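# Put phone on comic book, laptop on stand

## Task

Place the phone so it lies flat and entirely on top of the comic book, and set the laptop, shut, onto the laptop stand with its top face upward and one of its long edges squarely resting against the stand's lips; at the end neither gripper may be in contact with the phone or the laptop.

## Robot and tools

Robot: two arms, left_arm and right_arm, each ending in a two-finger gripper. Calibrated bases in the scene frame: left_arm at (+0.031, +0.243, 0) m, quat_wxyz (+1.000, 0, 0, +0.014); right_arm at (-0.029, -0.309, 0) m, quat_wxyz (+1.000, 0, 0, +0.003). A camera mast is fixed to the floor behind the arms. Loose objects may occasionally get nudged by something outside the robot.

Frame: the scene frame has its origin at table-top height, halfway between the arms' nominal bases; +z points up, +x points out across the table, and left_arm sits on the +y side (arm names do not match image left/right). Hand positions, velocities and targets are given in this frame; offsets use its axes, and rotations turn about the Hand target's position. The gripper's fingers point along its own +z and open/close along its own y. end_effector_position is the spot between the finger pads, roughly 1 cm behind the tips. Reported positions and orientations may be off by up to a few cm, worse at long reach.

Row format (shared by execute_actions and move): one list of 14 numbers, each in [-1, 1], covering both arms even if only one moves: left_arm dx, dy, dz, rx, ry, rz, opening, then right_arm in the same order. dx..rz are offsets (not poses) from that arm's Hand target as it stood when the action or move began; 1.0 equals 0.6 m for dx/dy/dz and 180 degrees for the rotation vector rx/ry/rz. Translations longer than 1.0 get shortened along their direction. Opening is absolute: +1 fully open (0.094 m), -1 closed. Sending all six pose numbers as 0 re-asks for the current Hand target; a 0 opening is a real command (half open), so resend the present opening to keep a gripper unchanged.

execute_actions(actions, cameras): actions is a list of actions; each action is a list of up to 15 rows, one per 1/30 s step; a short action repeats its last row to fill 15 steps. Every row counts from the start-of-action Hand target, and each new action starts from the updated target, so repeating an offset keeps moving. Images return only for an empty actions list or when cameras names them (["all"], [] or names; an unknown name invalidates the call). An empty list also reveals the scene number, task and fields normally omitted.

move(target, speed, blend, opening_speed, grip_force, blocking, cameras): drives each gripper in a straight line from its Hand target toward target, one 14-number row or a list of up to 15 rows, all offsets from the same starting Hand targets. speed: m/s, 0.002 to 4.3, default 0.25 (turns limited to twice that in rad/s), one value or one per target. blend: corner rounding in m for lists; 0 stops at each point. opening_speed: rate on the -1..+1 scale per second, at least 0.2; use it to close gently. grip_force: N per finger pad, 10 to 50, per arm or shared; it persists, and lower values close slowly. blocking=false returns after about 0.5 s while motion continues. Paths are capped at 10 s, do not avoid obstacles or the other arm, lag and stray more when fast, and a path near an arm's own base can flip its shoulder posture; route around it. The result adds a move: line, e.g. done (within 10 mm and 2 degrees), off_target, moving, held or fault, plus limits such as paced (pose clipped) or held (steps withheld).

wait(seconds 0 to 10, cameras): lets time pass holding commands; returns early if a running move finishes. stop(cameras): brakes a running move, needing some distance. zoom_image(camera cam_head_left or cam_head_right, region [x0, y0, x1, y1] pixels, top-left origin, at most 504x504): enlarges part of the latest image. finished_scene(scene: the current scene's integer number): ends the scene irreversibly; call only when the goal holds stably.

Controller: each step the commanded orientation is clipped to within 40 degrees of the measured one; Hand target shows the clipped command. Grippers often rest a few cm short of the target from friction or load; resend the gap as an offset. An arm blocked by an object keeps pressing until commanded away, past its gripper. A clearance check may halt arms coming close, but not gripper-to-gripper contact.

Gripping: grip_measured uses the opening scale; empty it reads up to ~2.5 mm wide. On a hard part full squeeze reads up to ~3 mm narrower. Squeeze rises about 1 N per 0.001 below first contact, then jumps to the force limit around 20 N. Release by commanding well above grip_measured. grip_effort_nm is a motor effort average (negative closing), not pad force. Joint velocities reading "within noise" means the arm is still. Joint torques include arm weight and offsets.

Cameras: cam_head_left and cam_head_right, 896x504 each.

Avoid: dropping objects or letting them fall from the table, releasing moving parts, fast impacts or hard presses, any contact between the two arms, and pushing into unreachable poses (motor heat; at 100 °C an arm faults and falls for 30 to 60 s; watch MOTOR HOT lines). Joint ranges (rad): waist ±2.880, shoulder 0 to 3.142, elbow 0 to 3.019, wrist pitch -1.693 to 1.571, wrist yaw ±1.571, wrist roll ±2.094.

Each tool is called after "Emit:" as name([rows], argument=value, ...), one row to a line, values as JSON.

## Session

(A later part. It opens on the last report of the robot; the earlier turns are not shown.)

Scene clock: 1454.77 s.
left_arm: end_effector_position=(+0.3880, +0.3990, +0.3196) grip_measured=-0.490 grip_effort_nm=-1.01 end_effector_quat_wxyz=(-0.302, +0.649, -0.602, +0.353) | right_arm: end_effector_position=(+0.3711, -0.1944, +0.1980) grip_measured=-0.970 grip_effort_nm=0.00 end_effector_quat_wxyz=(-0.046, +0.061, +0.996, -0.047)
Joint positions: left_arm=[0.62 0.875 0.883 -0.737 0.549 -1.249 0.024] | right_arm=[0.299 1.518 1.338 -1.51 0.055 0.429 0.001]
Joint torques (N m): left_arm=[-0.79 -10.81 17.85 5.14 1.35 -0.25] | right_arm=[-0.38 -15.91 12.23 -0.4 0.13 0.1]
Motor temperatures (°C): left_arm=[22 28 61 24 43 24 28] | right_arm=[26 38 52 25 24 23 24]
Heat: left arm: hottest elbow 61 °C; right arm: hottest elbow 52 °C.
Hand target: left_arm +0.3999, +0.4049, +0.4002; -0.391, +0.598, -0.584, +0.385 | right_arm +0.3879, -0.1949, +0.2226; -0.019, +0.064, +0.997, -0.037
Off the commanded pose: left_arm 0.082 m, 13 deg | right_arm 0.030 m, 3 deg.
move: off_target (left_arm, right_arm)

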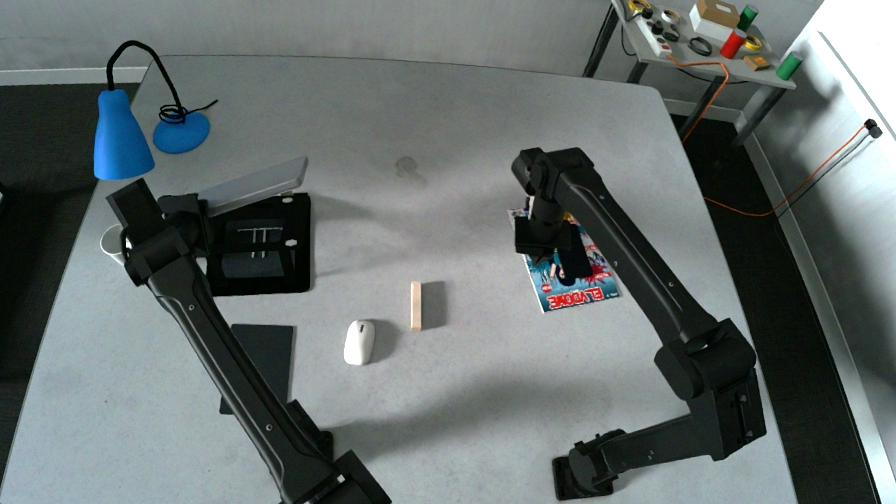

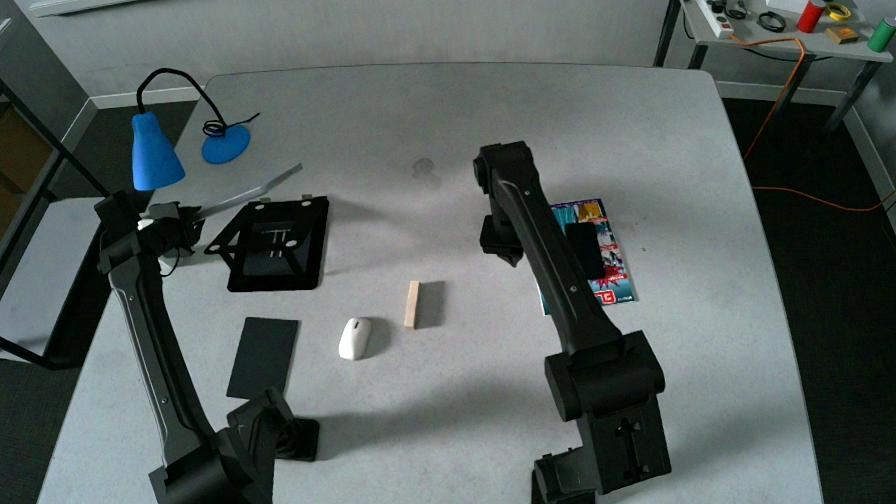

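Emit:
move(target=[0.07, 0.0467, -0.115, 0.028, 0, -0.0556, -0.78, 0, 0, 0, 0, 0, 0, -0.97], speed=0.15, cameras=["all"])

Emit:
zoom_image(camera="cam_head_left", region=[140, 130, 400, 340])

Emit:
zoom_image(camera="cam_head_right", region=[140, 130, 400, 340])

Scene clock: 1505.33 s.
left_arm: end_effector_position=(+0.4264, +0.4213, +0.2489) grip_measured=-0.490 grip_effort_nm=-1.01 end_effector_quat_wxyz=(+0.291, -0.584, +0.661, -0.370) | right_arm: end_effector_position=(+0.3711, -0.1944, +0.1980) grip_measured=-0.970 grip_effort_nm=0.01 end_effector_quat_wxyz=(-0.046, +0.061, +0.996, -0.047)
Joint positions: left_arm=[0.652 1.085 0.825 -0.54 0.683 -1.053 0.024] | right_arm=[0.299 1.518 1.338 -1.51 0.055 0.429 0.001]
Joint torques (N m): left_arm=[-0.15 -14.51 17.51 4.45 1.9 -0.07] | right_arm=[-0.38 -15.91 12.22 -0.42 0.13 0.09]
Motor temperatures (°C): left_arm=[22 27 55 25 38 24 29] | right_arm=[26 38 54 25 24 23 24]
Heat: left arm: hottest elbow 55 °C; right arm: hottest elbow 54 °C.
Hand target: left_arm +0.4418, +0.4330, +0.3311; +0.382, -0.527, +0.651, -0.392 | right_arm +0.3879, -0.1949, +0.2226; -0.019, +0.064, +0.997, -0.037
Off the commanded pose: left_arm 0.085 m, 13 deg | right_arm 0.030 m, 3 deg.
move: off_target (left_arm, right_arm)

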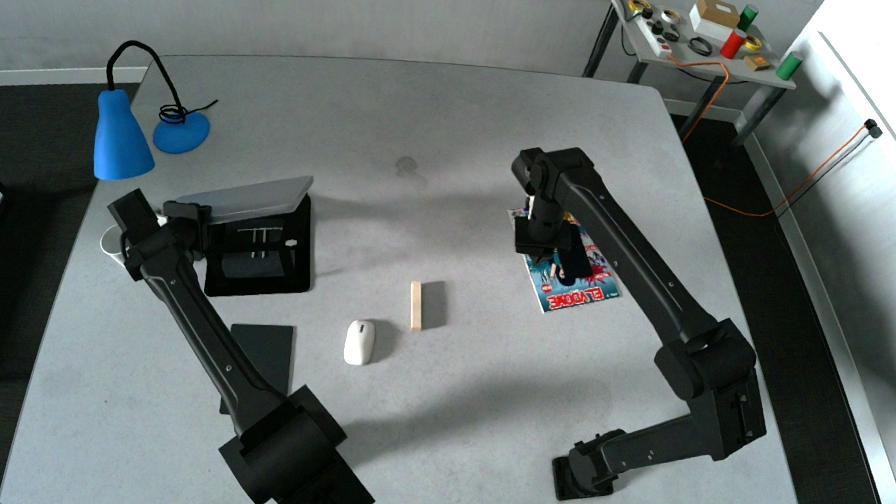

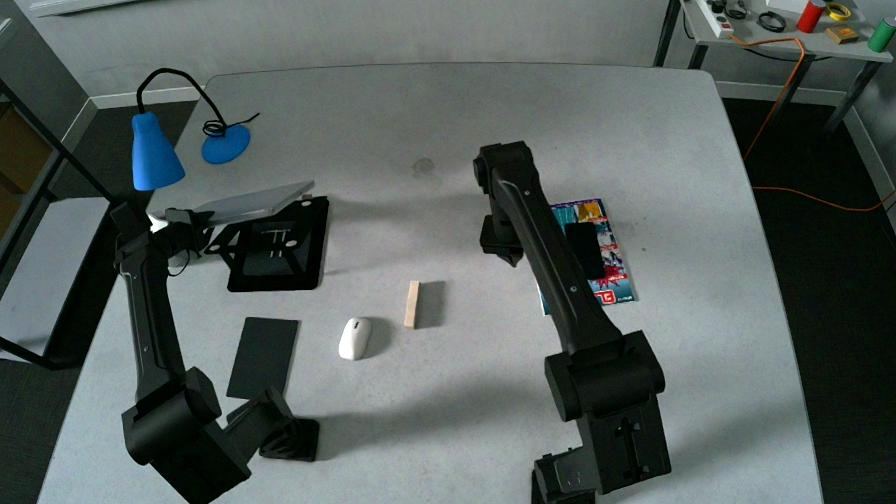

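Scaled by 1.938.

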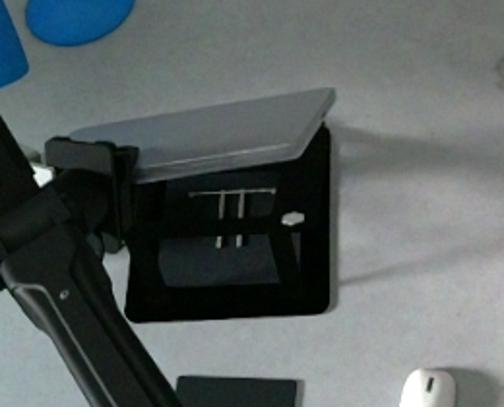

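Scaled by 1.938.

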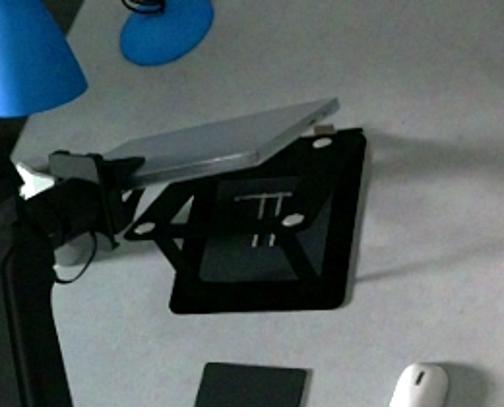

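Emit:
execute_actions(actions=[])

Scene clock: 1519.67 s.
left_arm: end_effector_position=(+0.4265, +0.4214, +0.2490) grip_measured=-0.490 grip_effort_nm=-1.00 end_effector_quat_wxyz=(+0.291, -0.584, +0.661, -0.370) | right_arm: end_effector_position=(+0.3711, -0.1944, +0.1980) grip_measured=-0.970 grip_effort_nm=0.00 end_effector_quat_wxyz=(-0.046, +0.061, +0.996, -0.047)
Joint positions: left_arm=[0.652 1.085 0.825 -0.539 0.683 -1.053 0.024] | right_arm=[0.299 1.518 1.338 -1.51 0.055 0.429 0.001]
Joint velocities: within noise
Joint torques (N m): left_arm=[-0.5 -14.62 17.29 4.62 1.87 -0.08] | right_arm=[-0.32 -15.85 12.21 -0.4 0.13 0.09]
Motor temperatures (°C): left_arm=[22 27 57 25 40 24 29] | right_arm=[26 38 54 25 24 23 24]
Heat: left arm: hottest elbow 57 °C; right arm: hottest elbow 54 °C.
Hand target: left_arm +0.4418, +0.4330, +0.3311; +0.382, -0.527, +0.651, -0.392 | right_arm +0.3879, -0.1949, +0.2226; -0.019, +0.064, +0.997, -0.037
Tool commands: left_gripper/opening=-0.78 right_gripper/opening=-0.97
Off the commanded pose: left_arm 0.084 m, 13 deg | right_arm 0.030 m, 3 deg.

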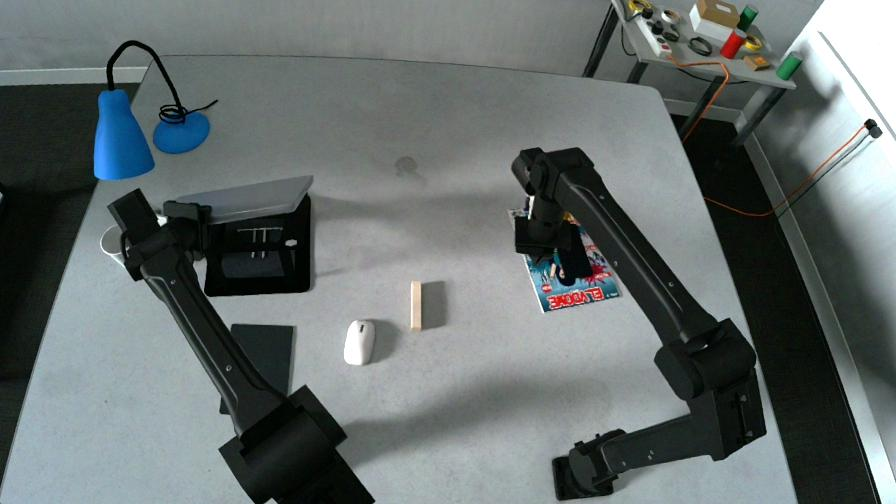

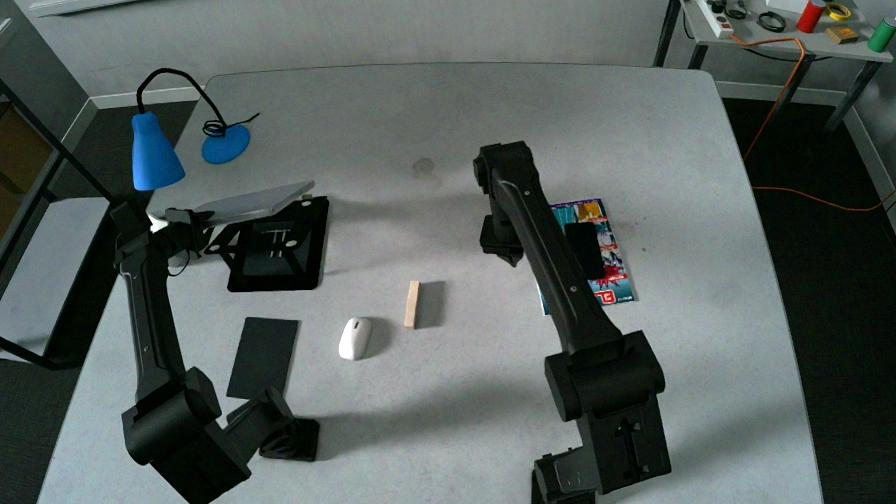

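Emit:
zoom_image(camera="cam_head_left", region=[90, 130, 350, 320])

Emit:
zoom_image(camera="cam_head_right", region=[100, 140, 360, 330])

Scaled by 1.938.

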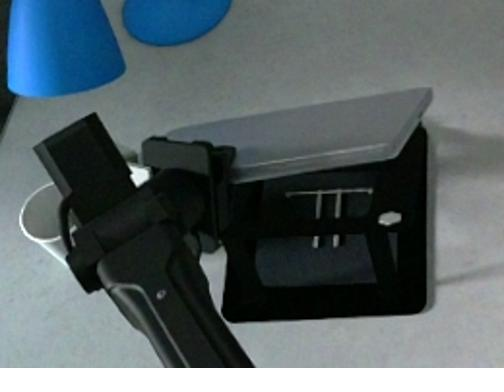

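Scaled by 1.938.

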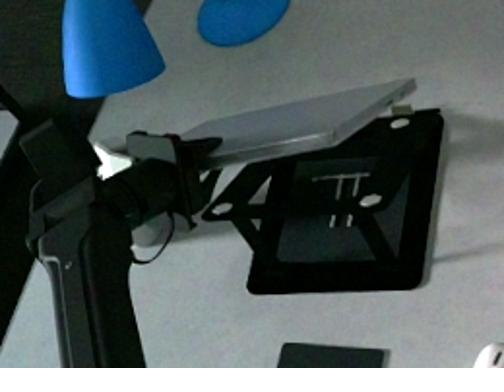

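Emit:
move(target=[0, 0, -0.15, 0, 0, -0.0333, -0.78, 0, 0, 0, 0, 0, 0, -0.97], speed=0.1, cameras=["cam_head_left", "cam_head_right"])

Emit:
zoom_image(camera="cam_head_left", region=[90, 130, 350, 320])

Emit:
zoom_image(camera="cam_head_right", region=[100, 140, 360, 330])

Scene clock: 1611.20 s.
left_arm: end_effector_position=(+0.4241, +0.4174, +0.1771) grip_measured=-0.490 grip_effort_nm=-1.01 end_effector_quat_wxyz=(+0.287, -0.540, +0.687, -0.394) | right_arm: end_effector_position=(+0.3711, -0.1944, +0.1980) grip_measured=-0.970 grip_effort_nm=0.00 end_effector_quat_wxyz=(-0.046, +0.061, +0.996, -0.047)
Joint positions: left_arm=[0.681 1.196 0.693 -0.338 0.789 -0.938 0.024] | right_arm=[0.299 1.518 1.338 -1.51 0.055 0.429 0.001]
Joint torques (N m): left_arm=[-0.15 -13.63 15.34 4.16 2.17 -0.11] | right_arm=[-0.38 -15.85 12.22 -0.4 0.13 0.1]
Motor temperatures (°C): left_arm=[22 27 58 25 43 24 30] | right_arm=[26 38 56 25 24 23 24]
Heat: left arm: hottest elbow 58 °C; right arm: hottest elbow 56 °C.
Hand target: left_arm +0.4419, +0.4329, +0.2412; +0.361, -0.492, +0.677, -0.411 | right_arm +0.3879, -0.1949, +0.2226; -0.019, +0.064, +0.997, -0.037
Off the commanded pose: left_arm 0.068 m, 10 deg | right_arm 0.030 m, 3 deg.
move: off_target (left_arm, right_arm)

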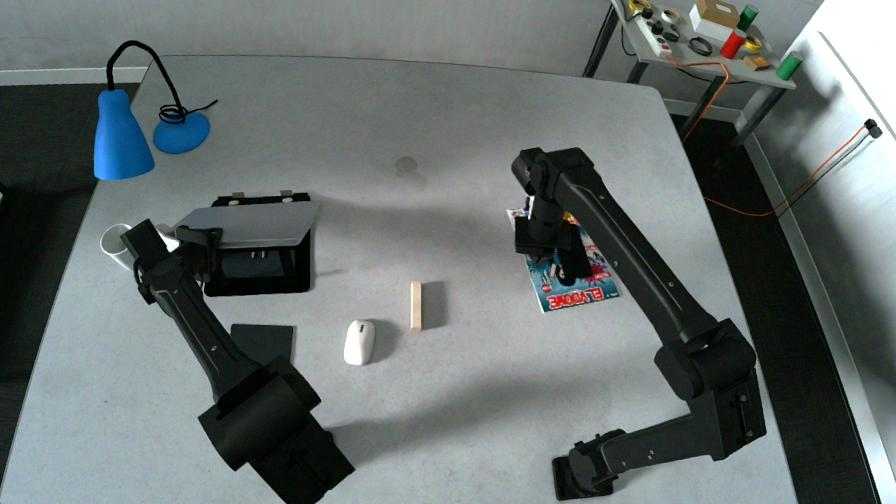

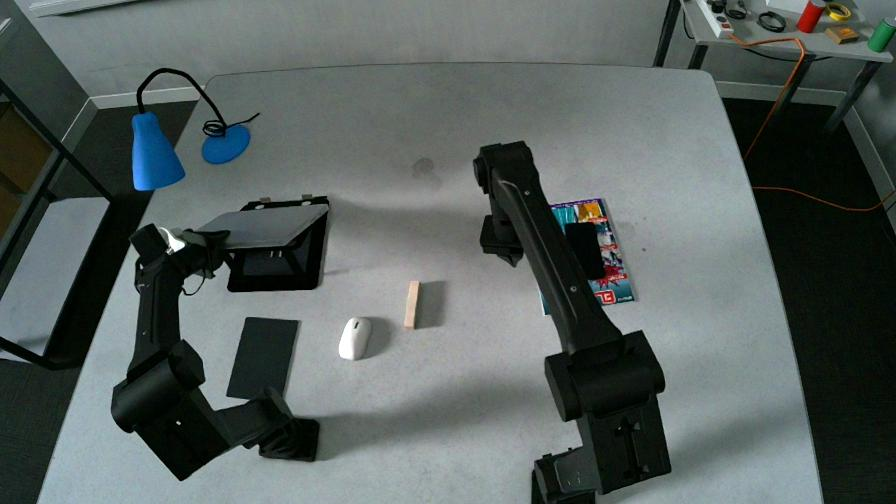

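Scaled by 1.938.

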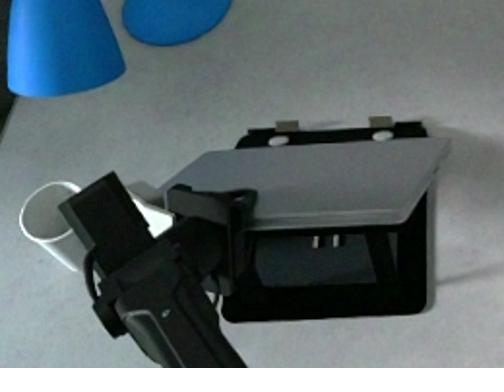

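Scaled by 1.938.

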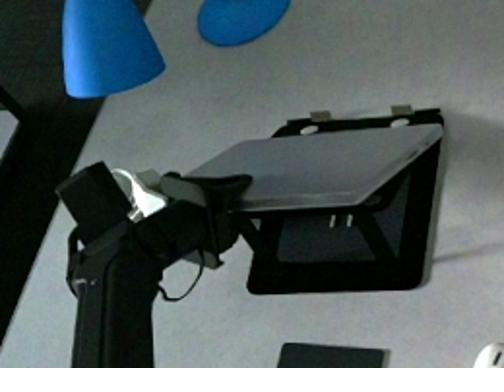

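Emit:
move(target=[0, 0, -0.075, -0.019, 0, 0, -0.78, 0, 0, 0, 0, 0, 0, -0.97], speed=0.06, cameras=["cam_head_left", "cam_head_right"])

Emit:
zoom_image(camera="cam_head_left", region=[90, 130, 350, 320])

Emit:
zoom_image(camera="cam_head_right", region=[100, 140, 360, 330])

Scene clock: 1627.77 s.
left_arm: end_effector_position=(+0.4318, +0.4208, +0.1586) grip_measured=-0.491 grip_effort_nm=-1.00 end_effector_quat_wxyz=(+0.302, -0.527, +0.676, -0.417) | right_arm: end_effector_position=(+0.3711, -0.1944, +0.1980) grip_measured=-0.970 grip_effort_nm=0.00 end_effector_quat_wxyz=(-0.046, +0.061, +0.996, -0.047)
Joint positions: left_arm=[0.689 1.261 0.648 -0.164 0.838 -0.976 0.024] | right_arm=[0.299 1.518 1.338 -1.51 0.055 0.429 0.001]
Joint torques (N m): left_arm=[-0.32 -13.16 12.4 3.73 1.59 -0.23] | right_arm=[-0.26 -15.97 12.25 -0.4 0.13 0.1]
Motor temperatures (°C): left_arm=[22 28 53 25 45 24 30] | right_arm=[26 38 56 25 24 23 24]
Heat: left arm: hottest elbow 53 °C; right arm: hottest elbow 56 °C.
Hand target: left_arm +0.4419, +0.4331, +0.1961; +0.346, -0.503, +0.665, -0.431 | right_arm +0.3879, -0.1949, +0.2226; -0.019, +0.064, +0.997, -0.037
Off the commanded pose: left_arm 0.041 m, 6 deg | right_arm 0.030 m, 3 deg.
move: off_target (left_arm, right_arm)

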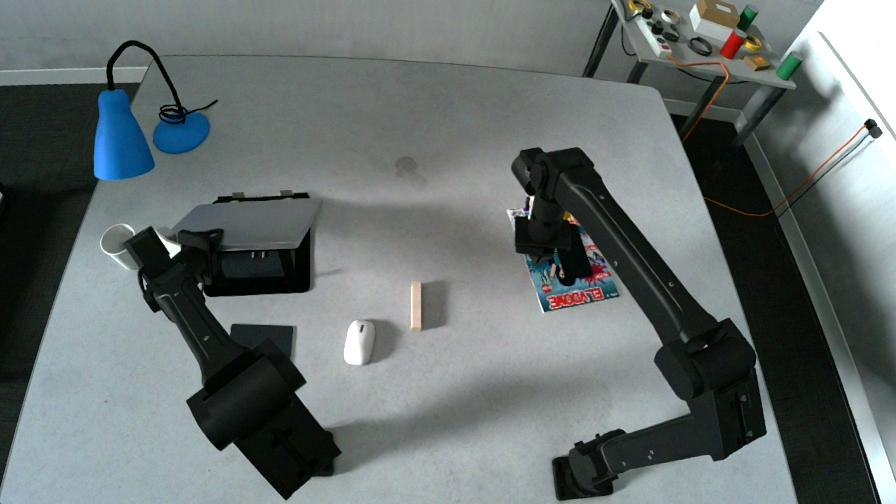

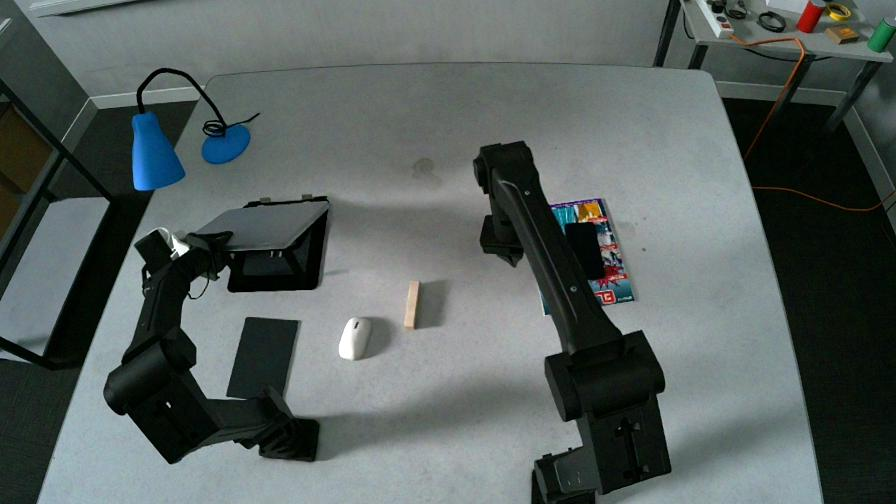

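Scaled by 1.938.

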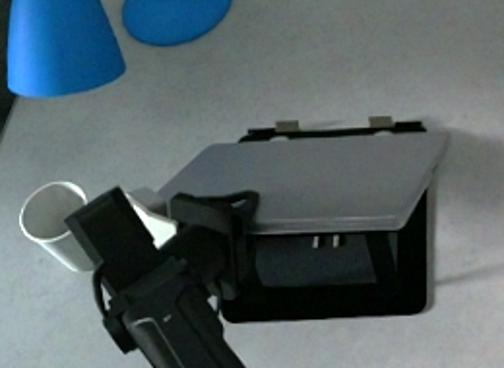

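Scaled by 1.938.

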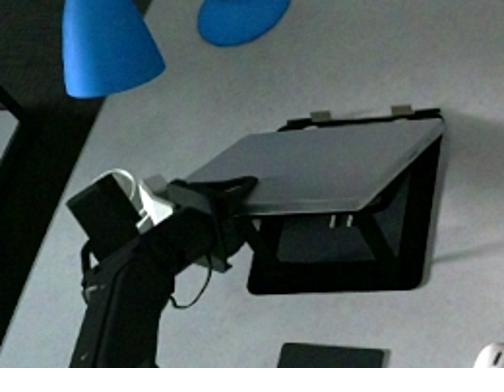

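Emit:
move(target=[-0.0333, 0, -0.055, 0, 0, 0, -0.78, 0, 0, 0, 0, 0, 0, -0.97], speed=0.06, cameras=["cam_head_left", "cam_head_right"])

Emit:
zoom_image(camera="cam_head_left", region=[90, 130, 350, 320])

Emit:
zoom_image(camera="cam_head_right", region=[100, 140, 360, 330])

Scene clock: 1655.97 s.
left_arm: end_effector_position=(+0.4277, +0.4207, +0.1583) grip_measured=-0.492 grip_effort_nm=-1.01 end_effector_quat_wxyz=(+0.328, -0.504, +0.673, -0.431) | right_arm: end_effector_position=(+0.3711, -0.1944, +0.1980) grip_measured=-0.970 grip_effort_nm=0.00 end_effector_quat_wxyz=(-0.046, +0.061, +0.996, -0.047)
Joint positions: left_arm=[0.708 1.262 0.605 -0.053 0.884 -0.976 0.024] | right_arm=[0.299 1.518 1.338 -1.51 0.055 0.429 0.001]
Joint torques (N m): left_arm=[1.44 -9.88 8.85 2.65 0.92 0.03] | right_arm=[-0.26 -15.91 12.22 -0.43 0.13 0.1]
Motor temperatures (°C): left_arm=[22 28 49 25 42 24 30] | right_arm=[26 38 56 25 24 23 24]
Heat: left arm: hottest elbow 49 °C; right arm: hottest elbow 56 °C.
Hand target: left_arm +0.4220, +0.4330, +0.1632; +0.346, -0.503, +0.665, -0.431 | right_arm +0.3879, -0.1949, +0.2226; -0.019, +0.064, +0.997, -0.037
Off the commanded pose: left_arm 0.014 m, 2 deg | right_arm 0.030 m, 3 deg.
move: off_target (left_arm, right_arm)

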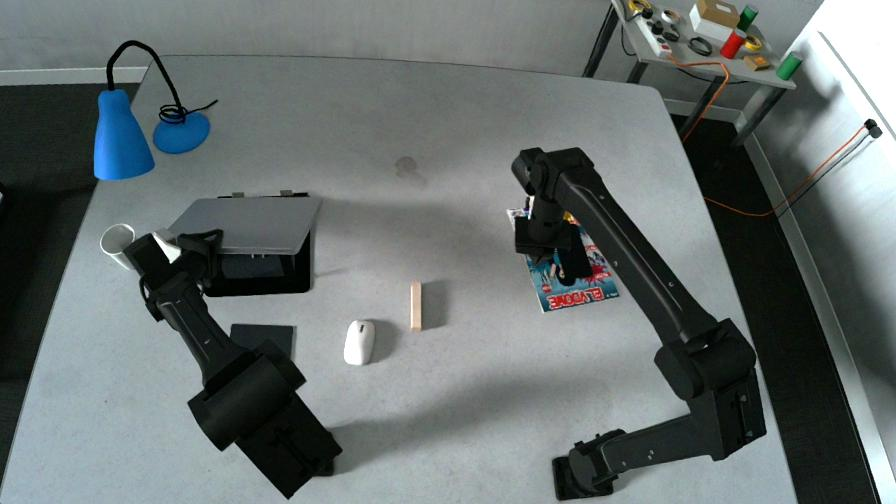

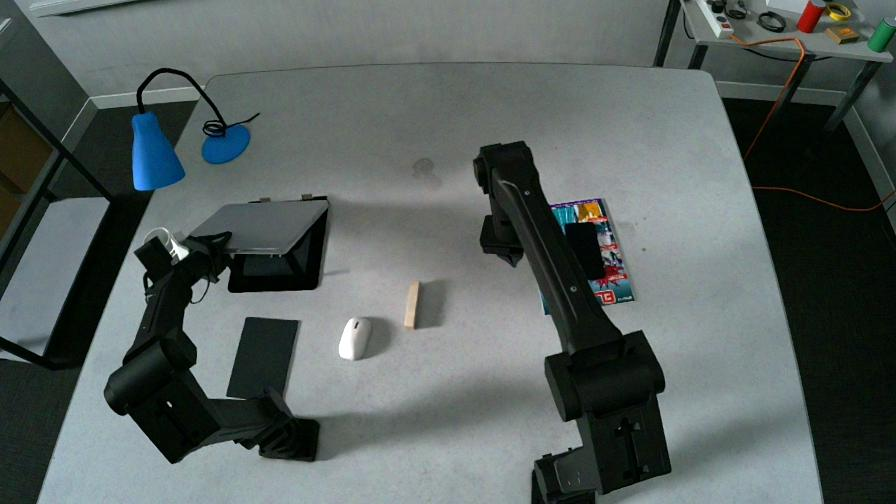

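Scaled by 1.938.

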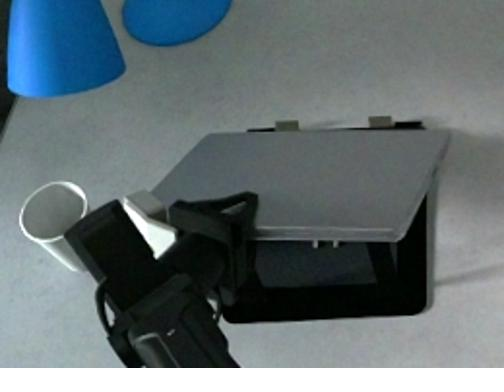

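Scaled by 1.938.

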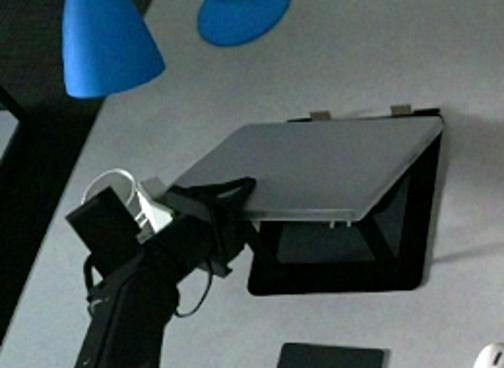

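Emit:
zoom_image(camera="cam_head_right", region=[260, 185, 350, 275])

Emit:
zoom_image(camera="cam_head_left", region=[190, 185, 330, 305])

Scaled by 5.600.

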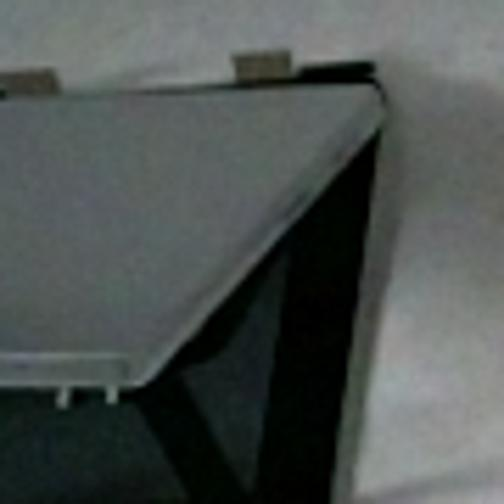

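Scaled by 3.600.

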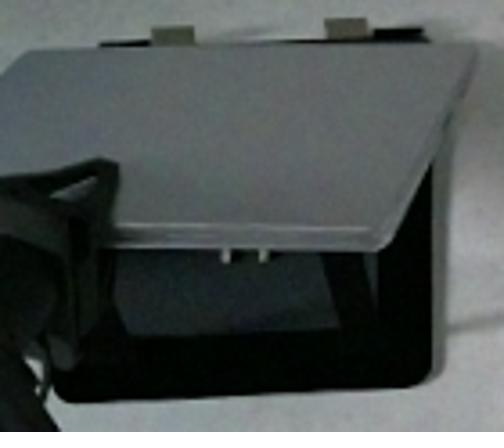

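Emit:
move(target=[-0.01, 0, -0.035, 0.028, 0.028, 0.028, -0.78, 0, 0, 0, 0, 0, 0, -0.97], speed=0.06, cameras=["cam_head_left", "cam_head_right"])

Emit:
zoom_image(camera="cam_head_left", region=[150, 180, 340, 305])

Emit:
zoom_image(camera="cam_head_right", region=[160, 180, 350, 305])

Scene clock: 1722.17 s.
left_arm: end_effector_position=(+0.4251, +0.4322, +0.1564) grip_measured=-0.493 grip_effort_nm=-1.01 end_effector_quat_wxyz=(+0.358, -0.528, +0.674, -0.373) | right_arm: end_effector_position=(+0.3711, -0.1944, +0.1980) grip_measured=-0.970 grip_effort_nm=0.00 end_effector_quat_wxyz=(-0.046, +0.061, +0.996, -0.047)
Joint positions: left_arm=[0.69 1.219 0.588 -0.048 0.736 -0.975 0.024] | right_arm=[0.299 1.518 1.338 -1.51 0.055 0.429 0.001]
Joint torques (N m): left_arm=[-0.5 -8.18 6.94 1.98 -0.24 0.23] | right_arm=[-0.26 -15.91 12.25 -0.4 0.12 0.1]
Motor temperatures (°C): left_arm=[22 27 44 24 38 24 30] | right_arm=[26 38 57 25 24 23 24]
Heat: left arm: hottest elbow 44 °C; right arm: hottest elbow 57 °C.
Hand target: left_arm +0.4158, +0.4329, +0.1421; +0.357, -0.534, +0.675, -0.363 | right_arm +0.3879, -0.1949, +0.2226; -0.019, +0.064, +0.997, -0.037
Off the commanded pose: left_arm 0.017 m, 1 deg | right_arm 0.030 m, 3 deg.
move: off_target (left_arm, right_arm)

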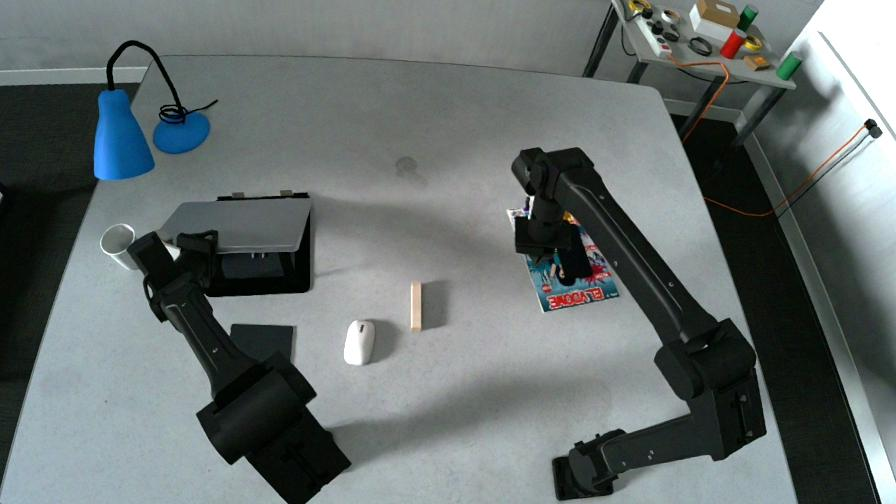

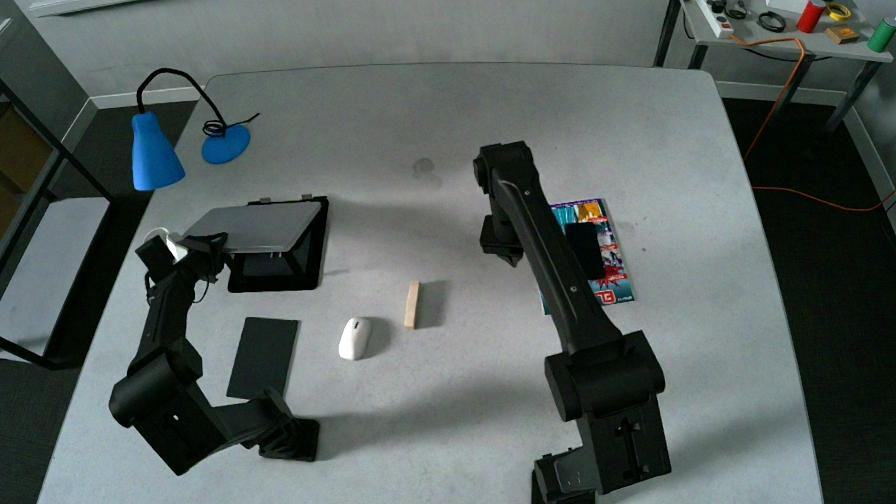

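Scaled by 2.653.

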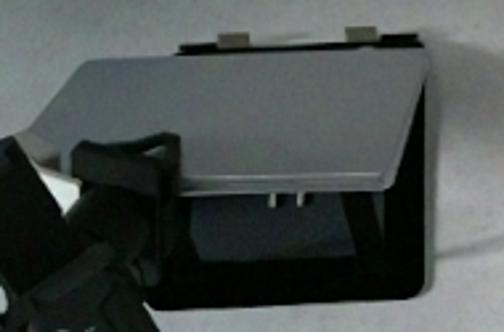

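Scaled by 2.653.

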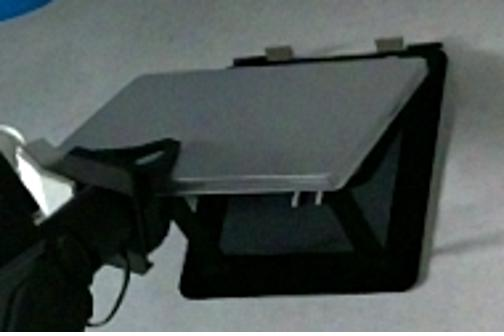

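Emit:
zoom_image(camera="cam_head_left", region=[160, 210, 250, 300])

Emit:
zoom_image(camera="cam_head_right", region=[180, 210, 270, 300])

Scaled by 5.600.

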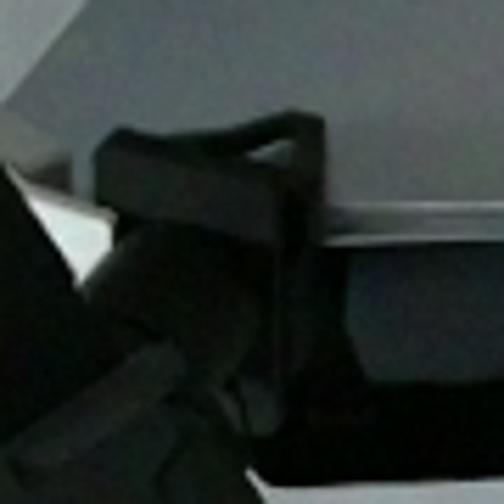

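Scaled by 5.600.

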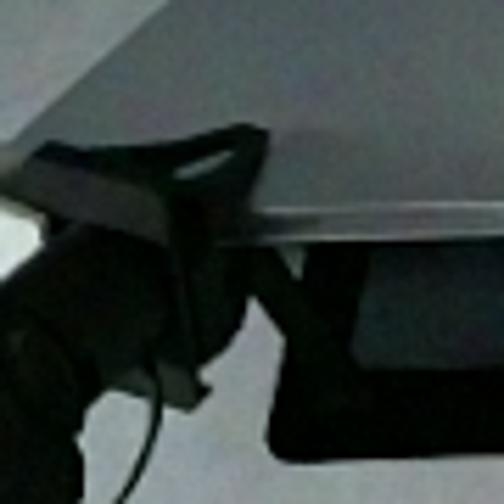

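Emit:
move([
  [0, 0, 0.2333, 0, 0, 0, -0.78, 0, 0, 0, 0, 0, 0, -0.97],
  [-0.1083, -0.05, 0.2333, 0, 0, 0, -0.78, 0, 0, 0, 0, 0, 0, -0.97],
], speed=0.12, blend=[0.02, 0], cameras=["cam_head_left", "cam_head_right"])

Emit:
zoom_image(camera="cam_head_left", region=[150, 180, 340, 305])

Emit:
zoom_image(camera="cam_head_right", region=[160, 180, 350, 305])

Scene clock: 1763.97 s.
left_arm: end_effector_position=(+0.3424, +0.3938, +0.2142) grip_measured=-0.495 grip_effort_nm=-1.01 end_effector_quat_wxyz=(+0.290, -0.568, +0.686, -0.349) | right_arm: end_effector_position=(+0.3711, -0.1944, +0.1980) grip_measured=-0.970 grip_effort_nm=0.00 end_effector_quat_wxyz=(-0.046, +0.061, +0.996, -0.047)
Joint positions: left_arm=[0.769 0.876 0.639 -0.682 0.739 -0.847 0.024] | right_arm=[0.299 1.518 1.338 -1.51 0.055 0.429 0.001]
Joint torques (N m): left_arm=[0.5 -11.05 17.94 1.85 2.09 -0.25] | right_arm=[-0.26 -15.97 12.26 -0.39 0.13 0.09]
Motor temperatures (°C): left_arm=[22 27 44 24 36 24 30] | right_arm=[26 38 57 25 24 23 24]
Heat: left arm: hottest elbow 44 °C; right arm: hottest elbow 57 °C.
Hand target: left_arm +0.3509, +0.4029, +0.2820; +0.357, -0.534, +0.675, -0.363 | right_arm +0.3879, -0.1949, +0.2226; -0.019, +0.064, +0.997, -0.037
Off the commanded pose: left_arm 0.069 m, 9 deg | right_arm 0.030 m, 3 deg.
move: off_target (left_arm, right_arm)

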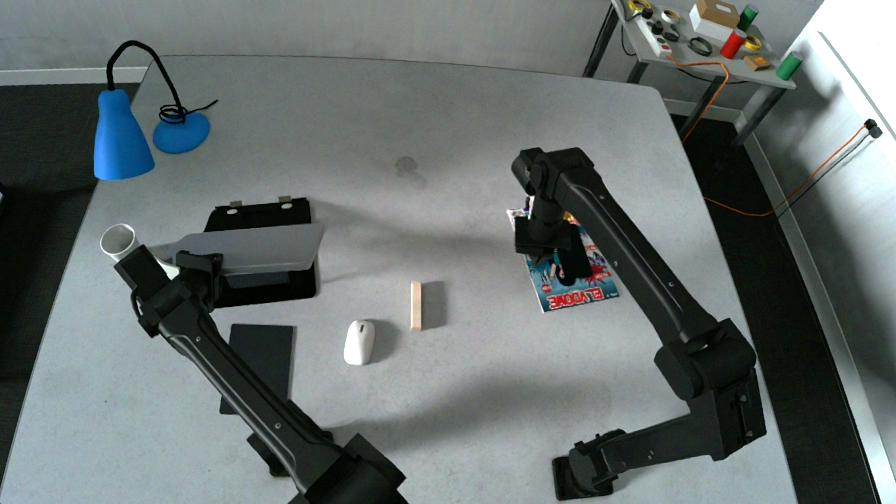

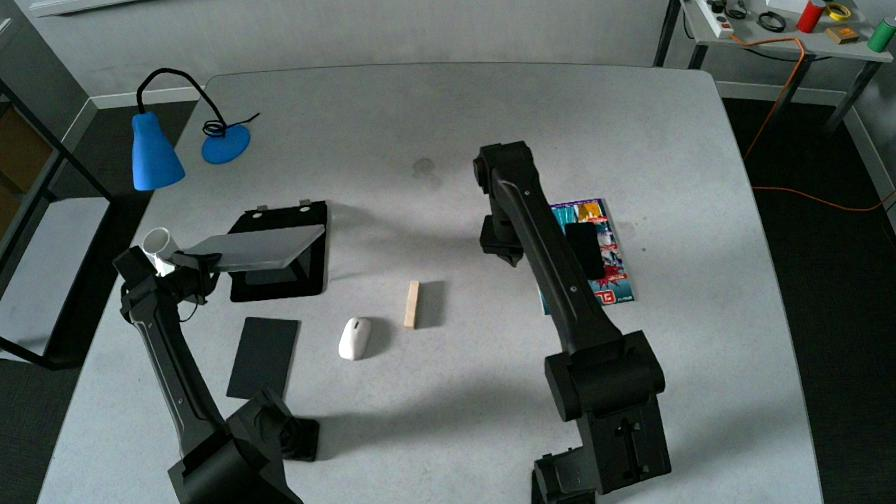

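Scaled by 2.653.

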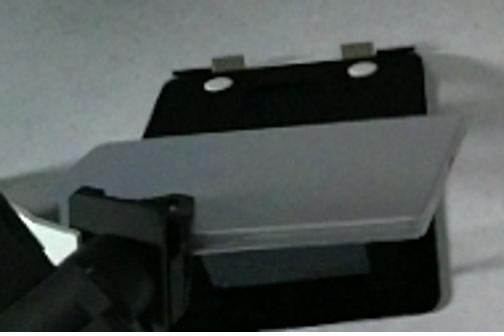

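Scaled by 2.653.

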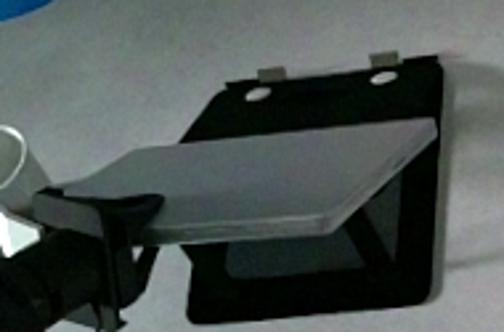

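Emit:
move(target=[0.055, 0.0167, -0.06, 0, 0, 0.021, -0.78, 0, 0, 0, 0, 0, 0, -0.97], speed=0.08, cameras=["cam_head_left", "cam_head_right"])

Emit:
zoom_image(camera="cam_head_left", region=[150, 180, 340, 305])

Emit:
zoom_image(camera="cam_head_right", region=[160, 180, 350, 305])

Scene clock: 1834.17 s.
left_arm: end_effector_position=(+0.3642, +0.4077, +0.1969) grip_measured=-0.495 grip_effort_nm=-1.00 end_effector_quat_wxyz=(+0.315, -0.585, +0.670, -0.331) | right_arm: end_effector_position=(+0.3711, -0.1944, +0.1980) grip_measured=-0.970 grip_effort_nm=0.00 end_effector_quat_wxyz=(-0.046, +0.061, +0.996, -0.047)
Joint positions: left_arm=[0.719 0.931 0.605 -0.495 0.651 -0.953 0.024] | right_arm=[0.299 1.518 1.338 -1.51 0.055 0.429 0.001]
Joint torques (N m): left_arm=[-2.78 -9 15.49 3.71 1.36 -0.47] | right_arm=[-0.38 -15.85 12.25 -0.4 0.12 0.09]
Motor temperatures (°C): left_arm=[22 27 56 24 44 24 30] | right_arm=[26 38 58 25 24 23 24]
Heat: left arm: hottest elbow 56 °C; right arm: hottest elbow 58 °C.
Hand target: left_arm +0.3839, +0.4129, +0.2460; +0.369, -0.556, +0.657, -0.351 | right_arm +0.3879, -0.1949, +0.2226; -0.019, +0.064, +0.997, -0.037
Off the commanded pose: left_arm 0.053 m, 8 deg | right_arm 0.030 m, 3 deg.
move: off_target (left_arm, right_arm)

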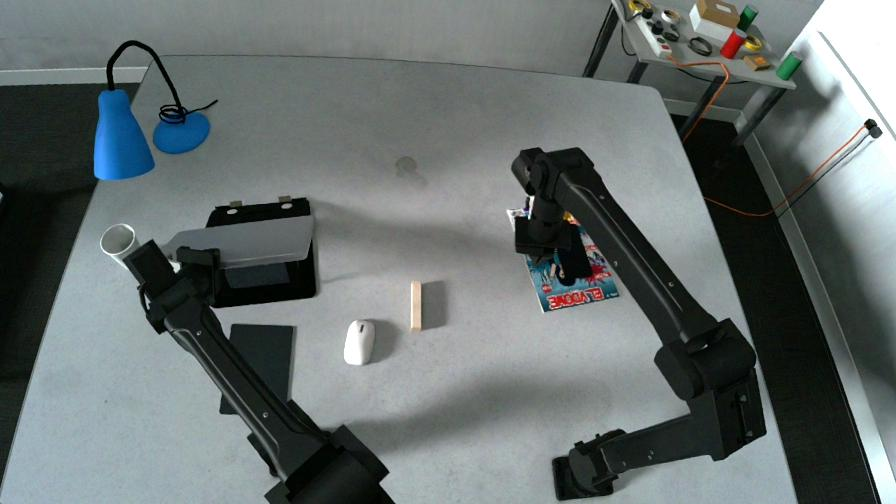

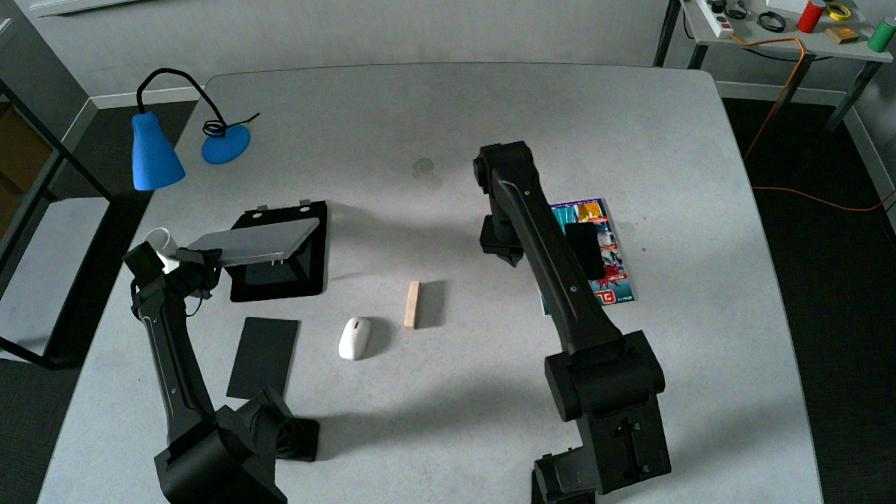

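Scaled by 2.653.

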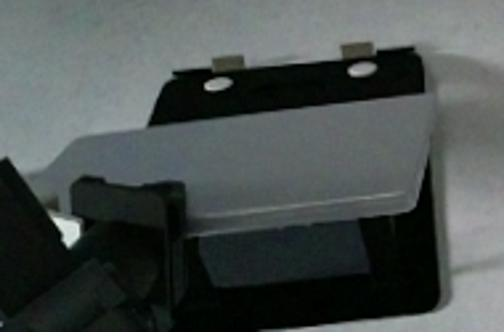

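Scaled by 2.653.

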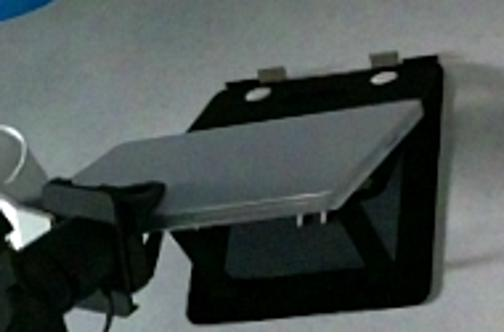

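Emit:
move(target=[-0.035, 0, -0.05, 0, 0, -0.005, -0.78, 0, 0, 0, 0, 0, 0, -0.97], speed=0.06, cameras=["cam_head_left", "cam_head_right"])

Emit:
zoom_image(camera="cam_head_left", region=[150, 180, 340, 305])

Emit:
zoom_image(camera="cam_head_right", region=[160, 180, 350, 305])

Scene clock: 1859.17 s.
left_arm: end_effector_position=(+0.3583, +0.4046, +0.1831) grip_measured=-0.495 grip_effort_nm=-1.01 end_effector_quat_wxyz=(+0.329, -0.560, +0.679, -0.341) | right_arm: end_effector_position=(+0.3711, -0.1944, +0.1980) grip_measured=-0.970 grip_effort_nm=0.00 end_effector_quat_wxyz=(-0.046, +0.061, +0.996, -0.047)
Joint positions: left_arm=[0.745 0.931 0.548 -0.424 0.704 -0.899 0.024] | right_arm=[0.299 1.518 1.338 -1.51 0.055 0.429 0.001]
Joint torques (N m): left_arm=[0.38 -9.35 13.18 2.51 1.27 -0.37] | right_arm=[-0.32 -15.91 12.23 -0.4 0.12 0.1]
Motor temperatures (°C): left_arm=[22 27 53 25 41 24 31] | right_arm=[26 38 58 25 24 23 24]
Heat: left arm: hottest elbow 53 °C; right arm: hottest elbow 58 °C.
Hand target: left_arm +0.3629, +0.4129, +0.2161; +0.366, -0.551, +0.661, -0.354 | right_arm +0.3879, -0.1949, +0.2226; -0.019, +0.064, +0.997, -0.037
Off the commanded pose: left_arm 0.034 m, 5 deg | right_arm 0.030 m, 3 deg.
move: off_target (left_arm, right_arm)

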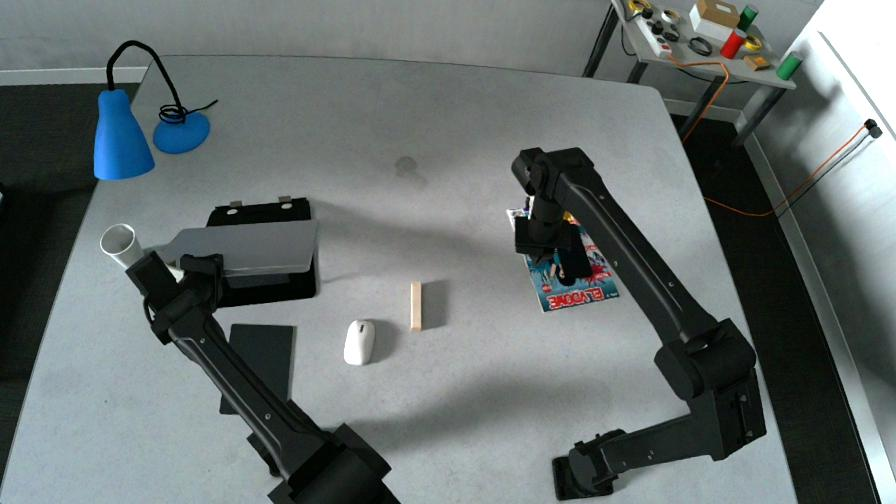

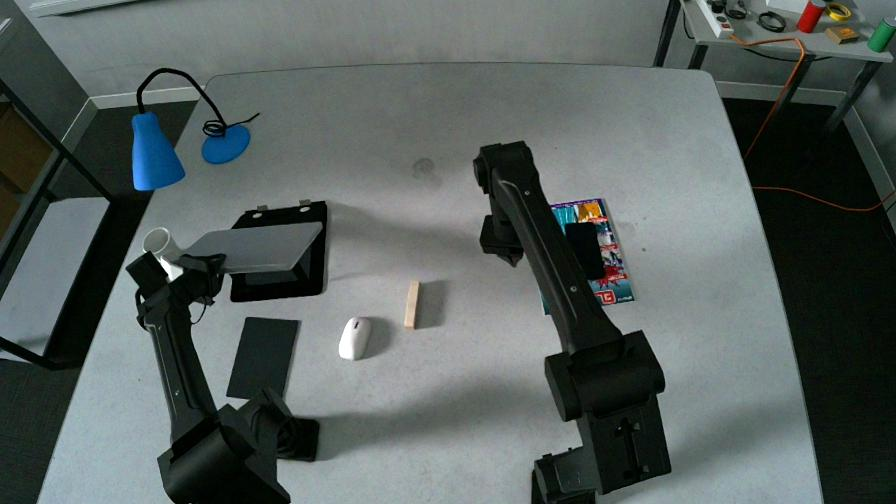

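Scaled by 2.653.

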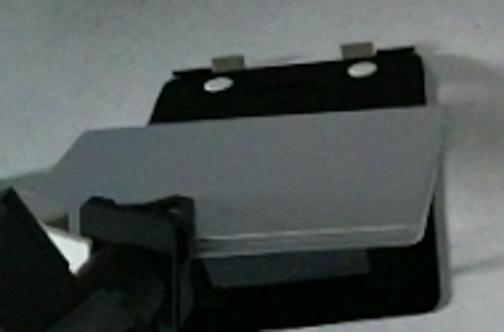

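Scaled by 2.653.

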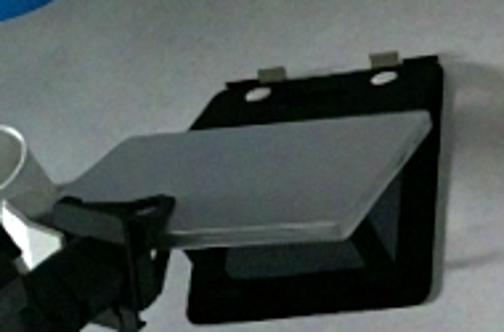

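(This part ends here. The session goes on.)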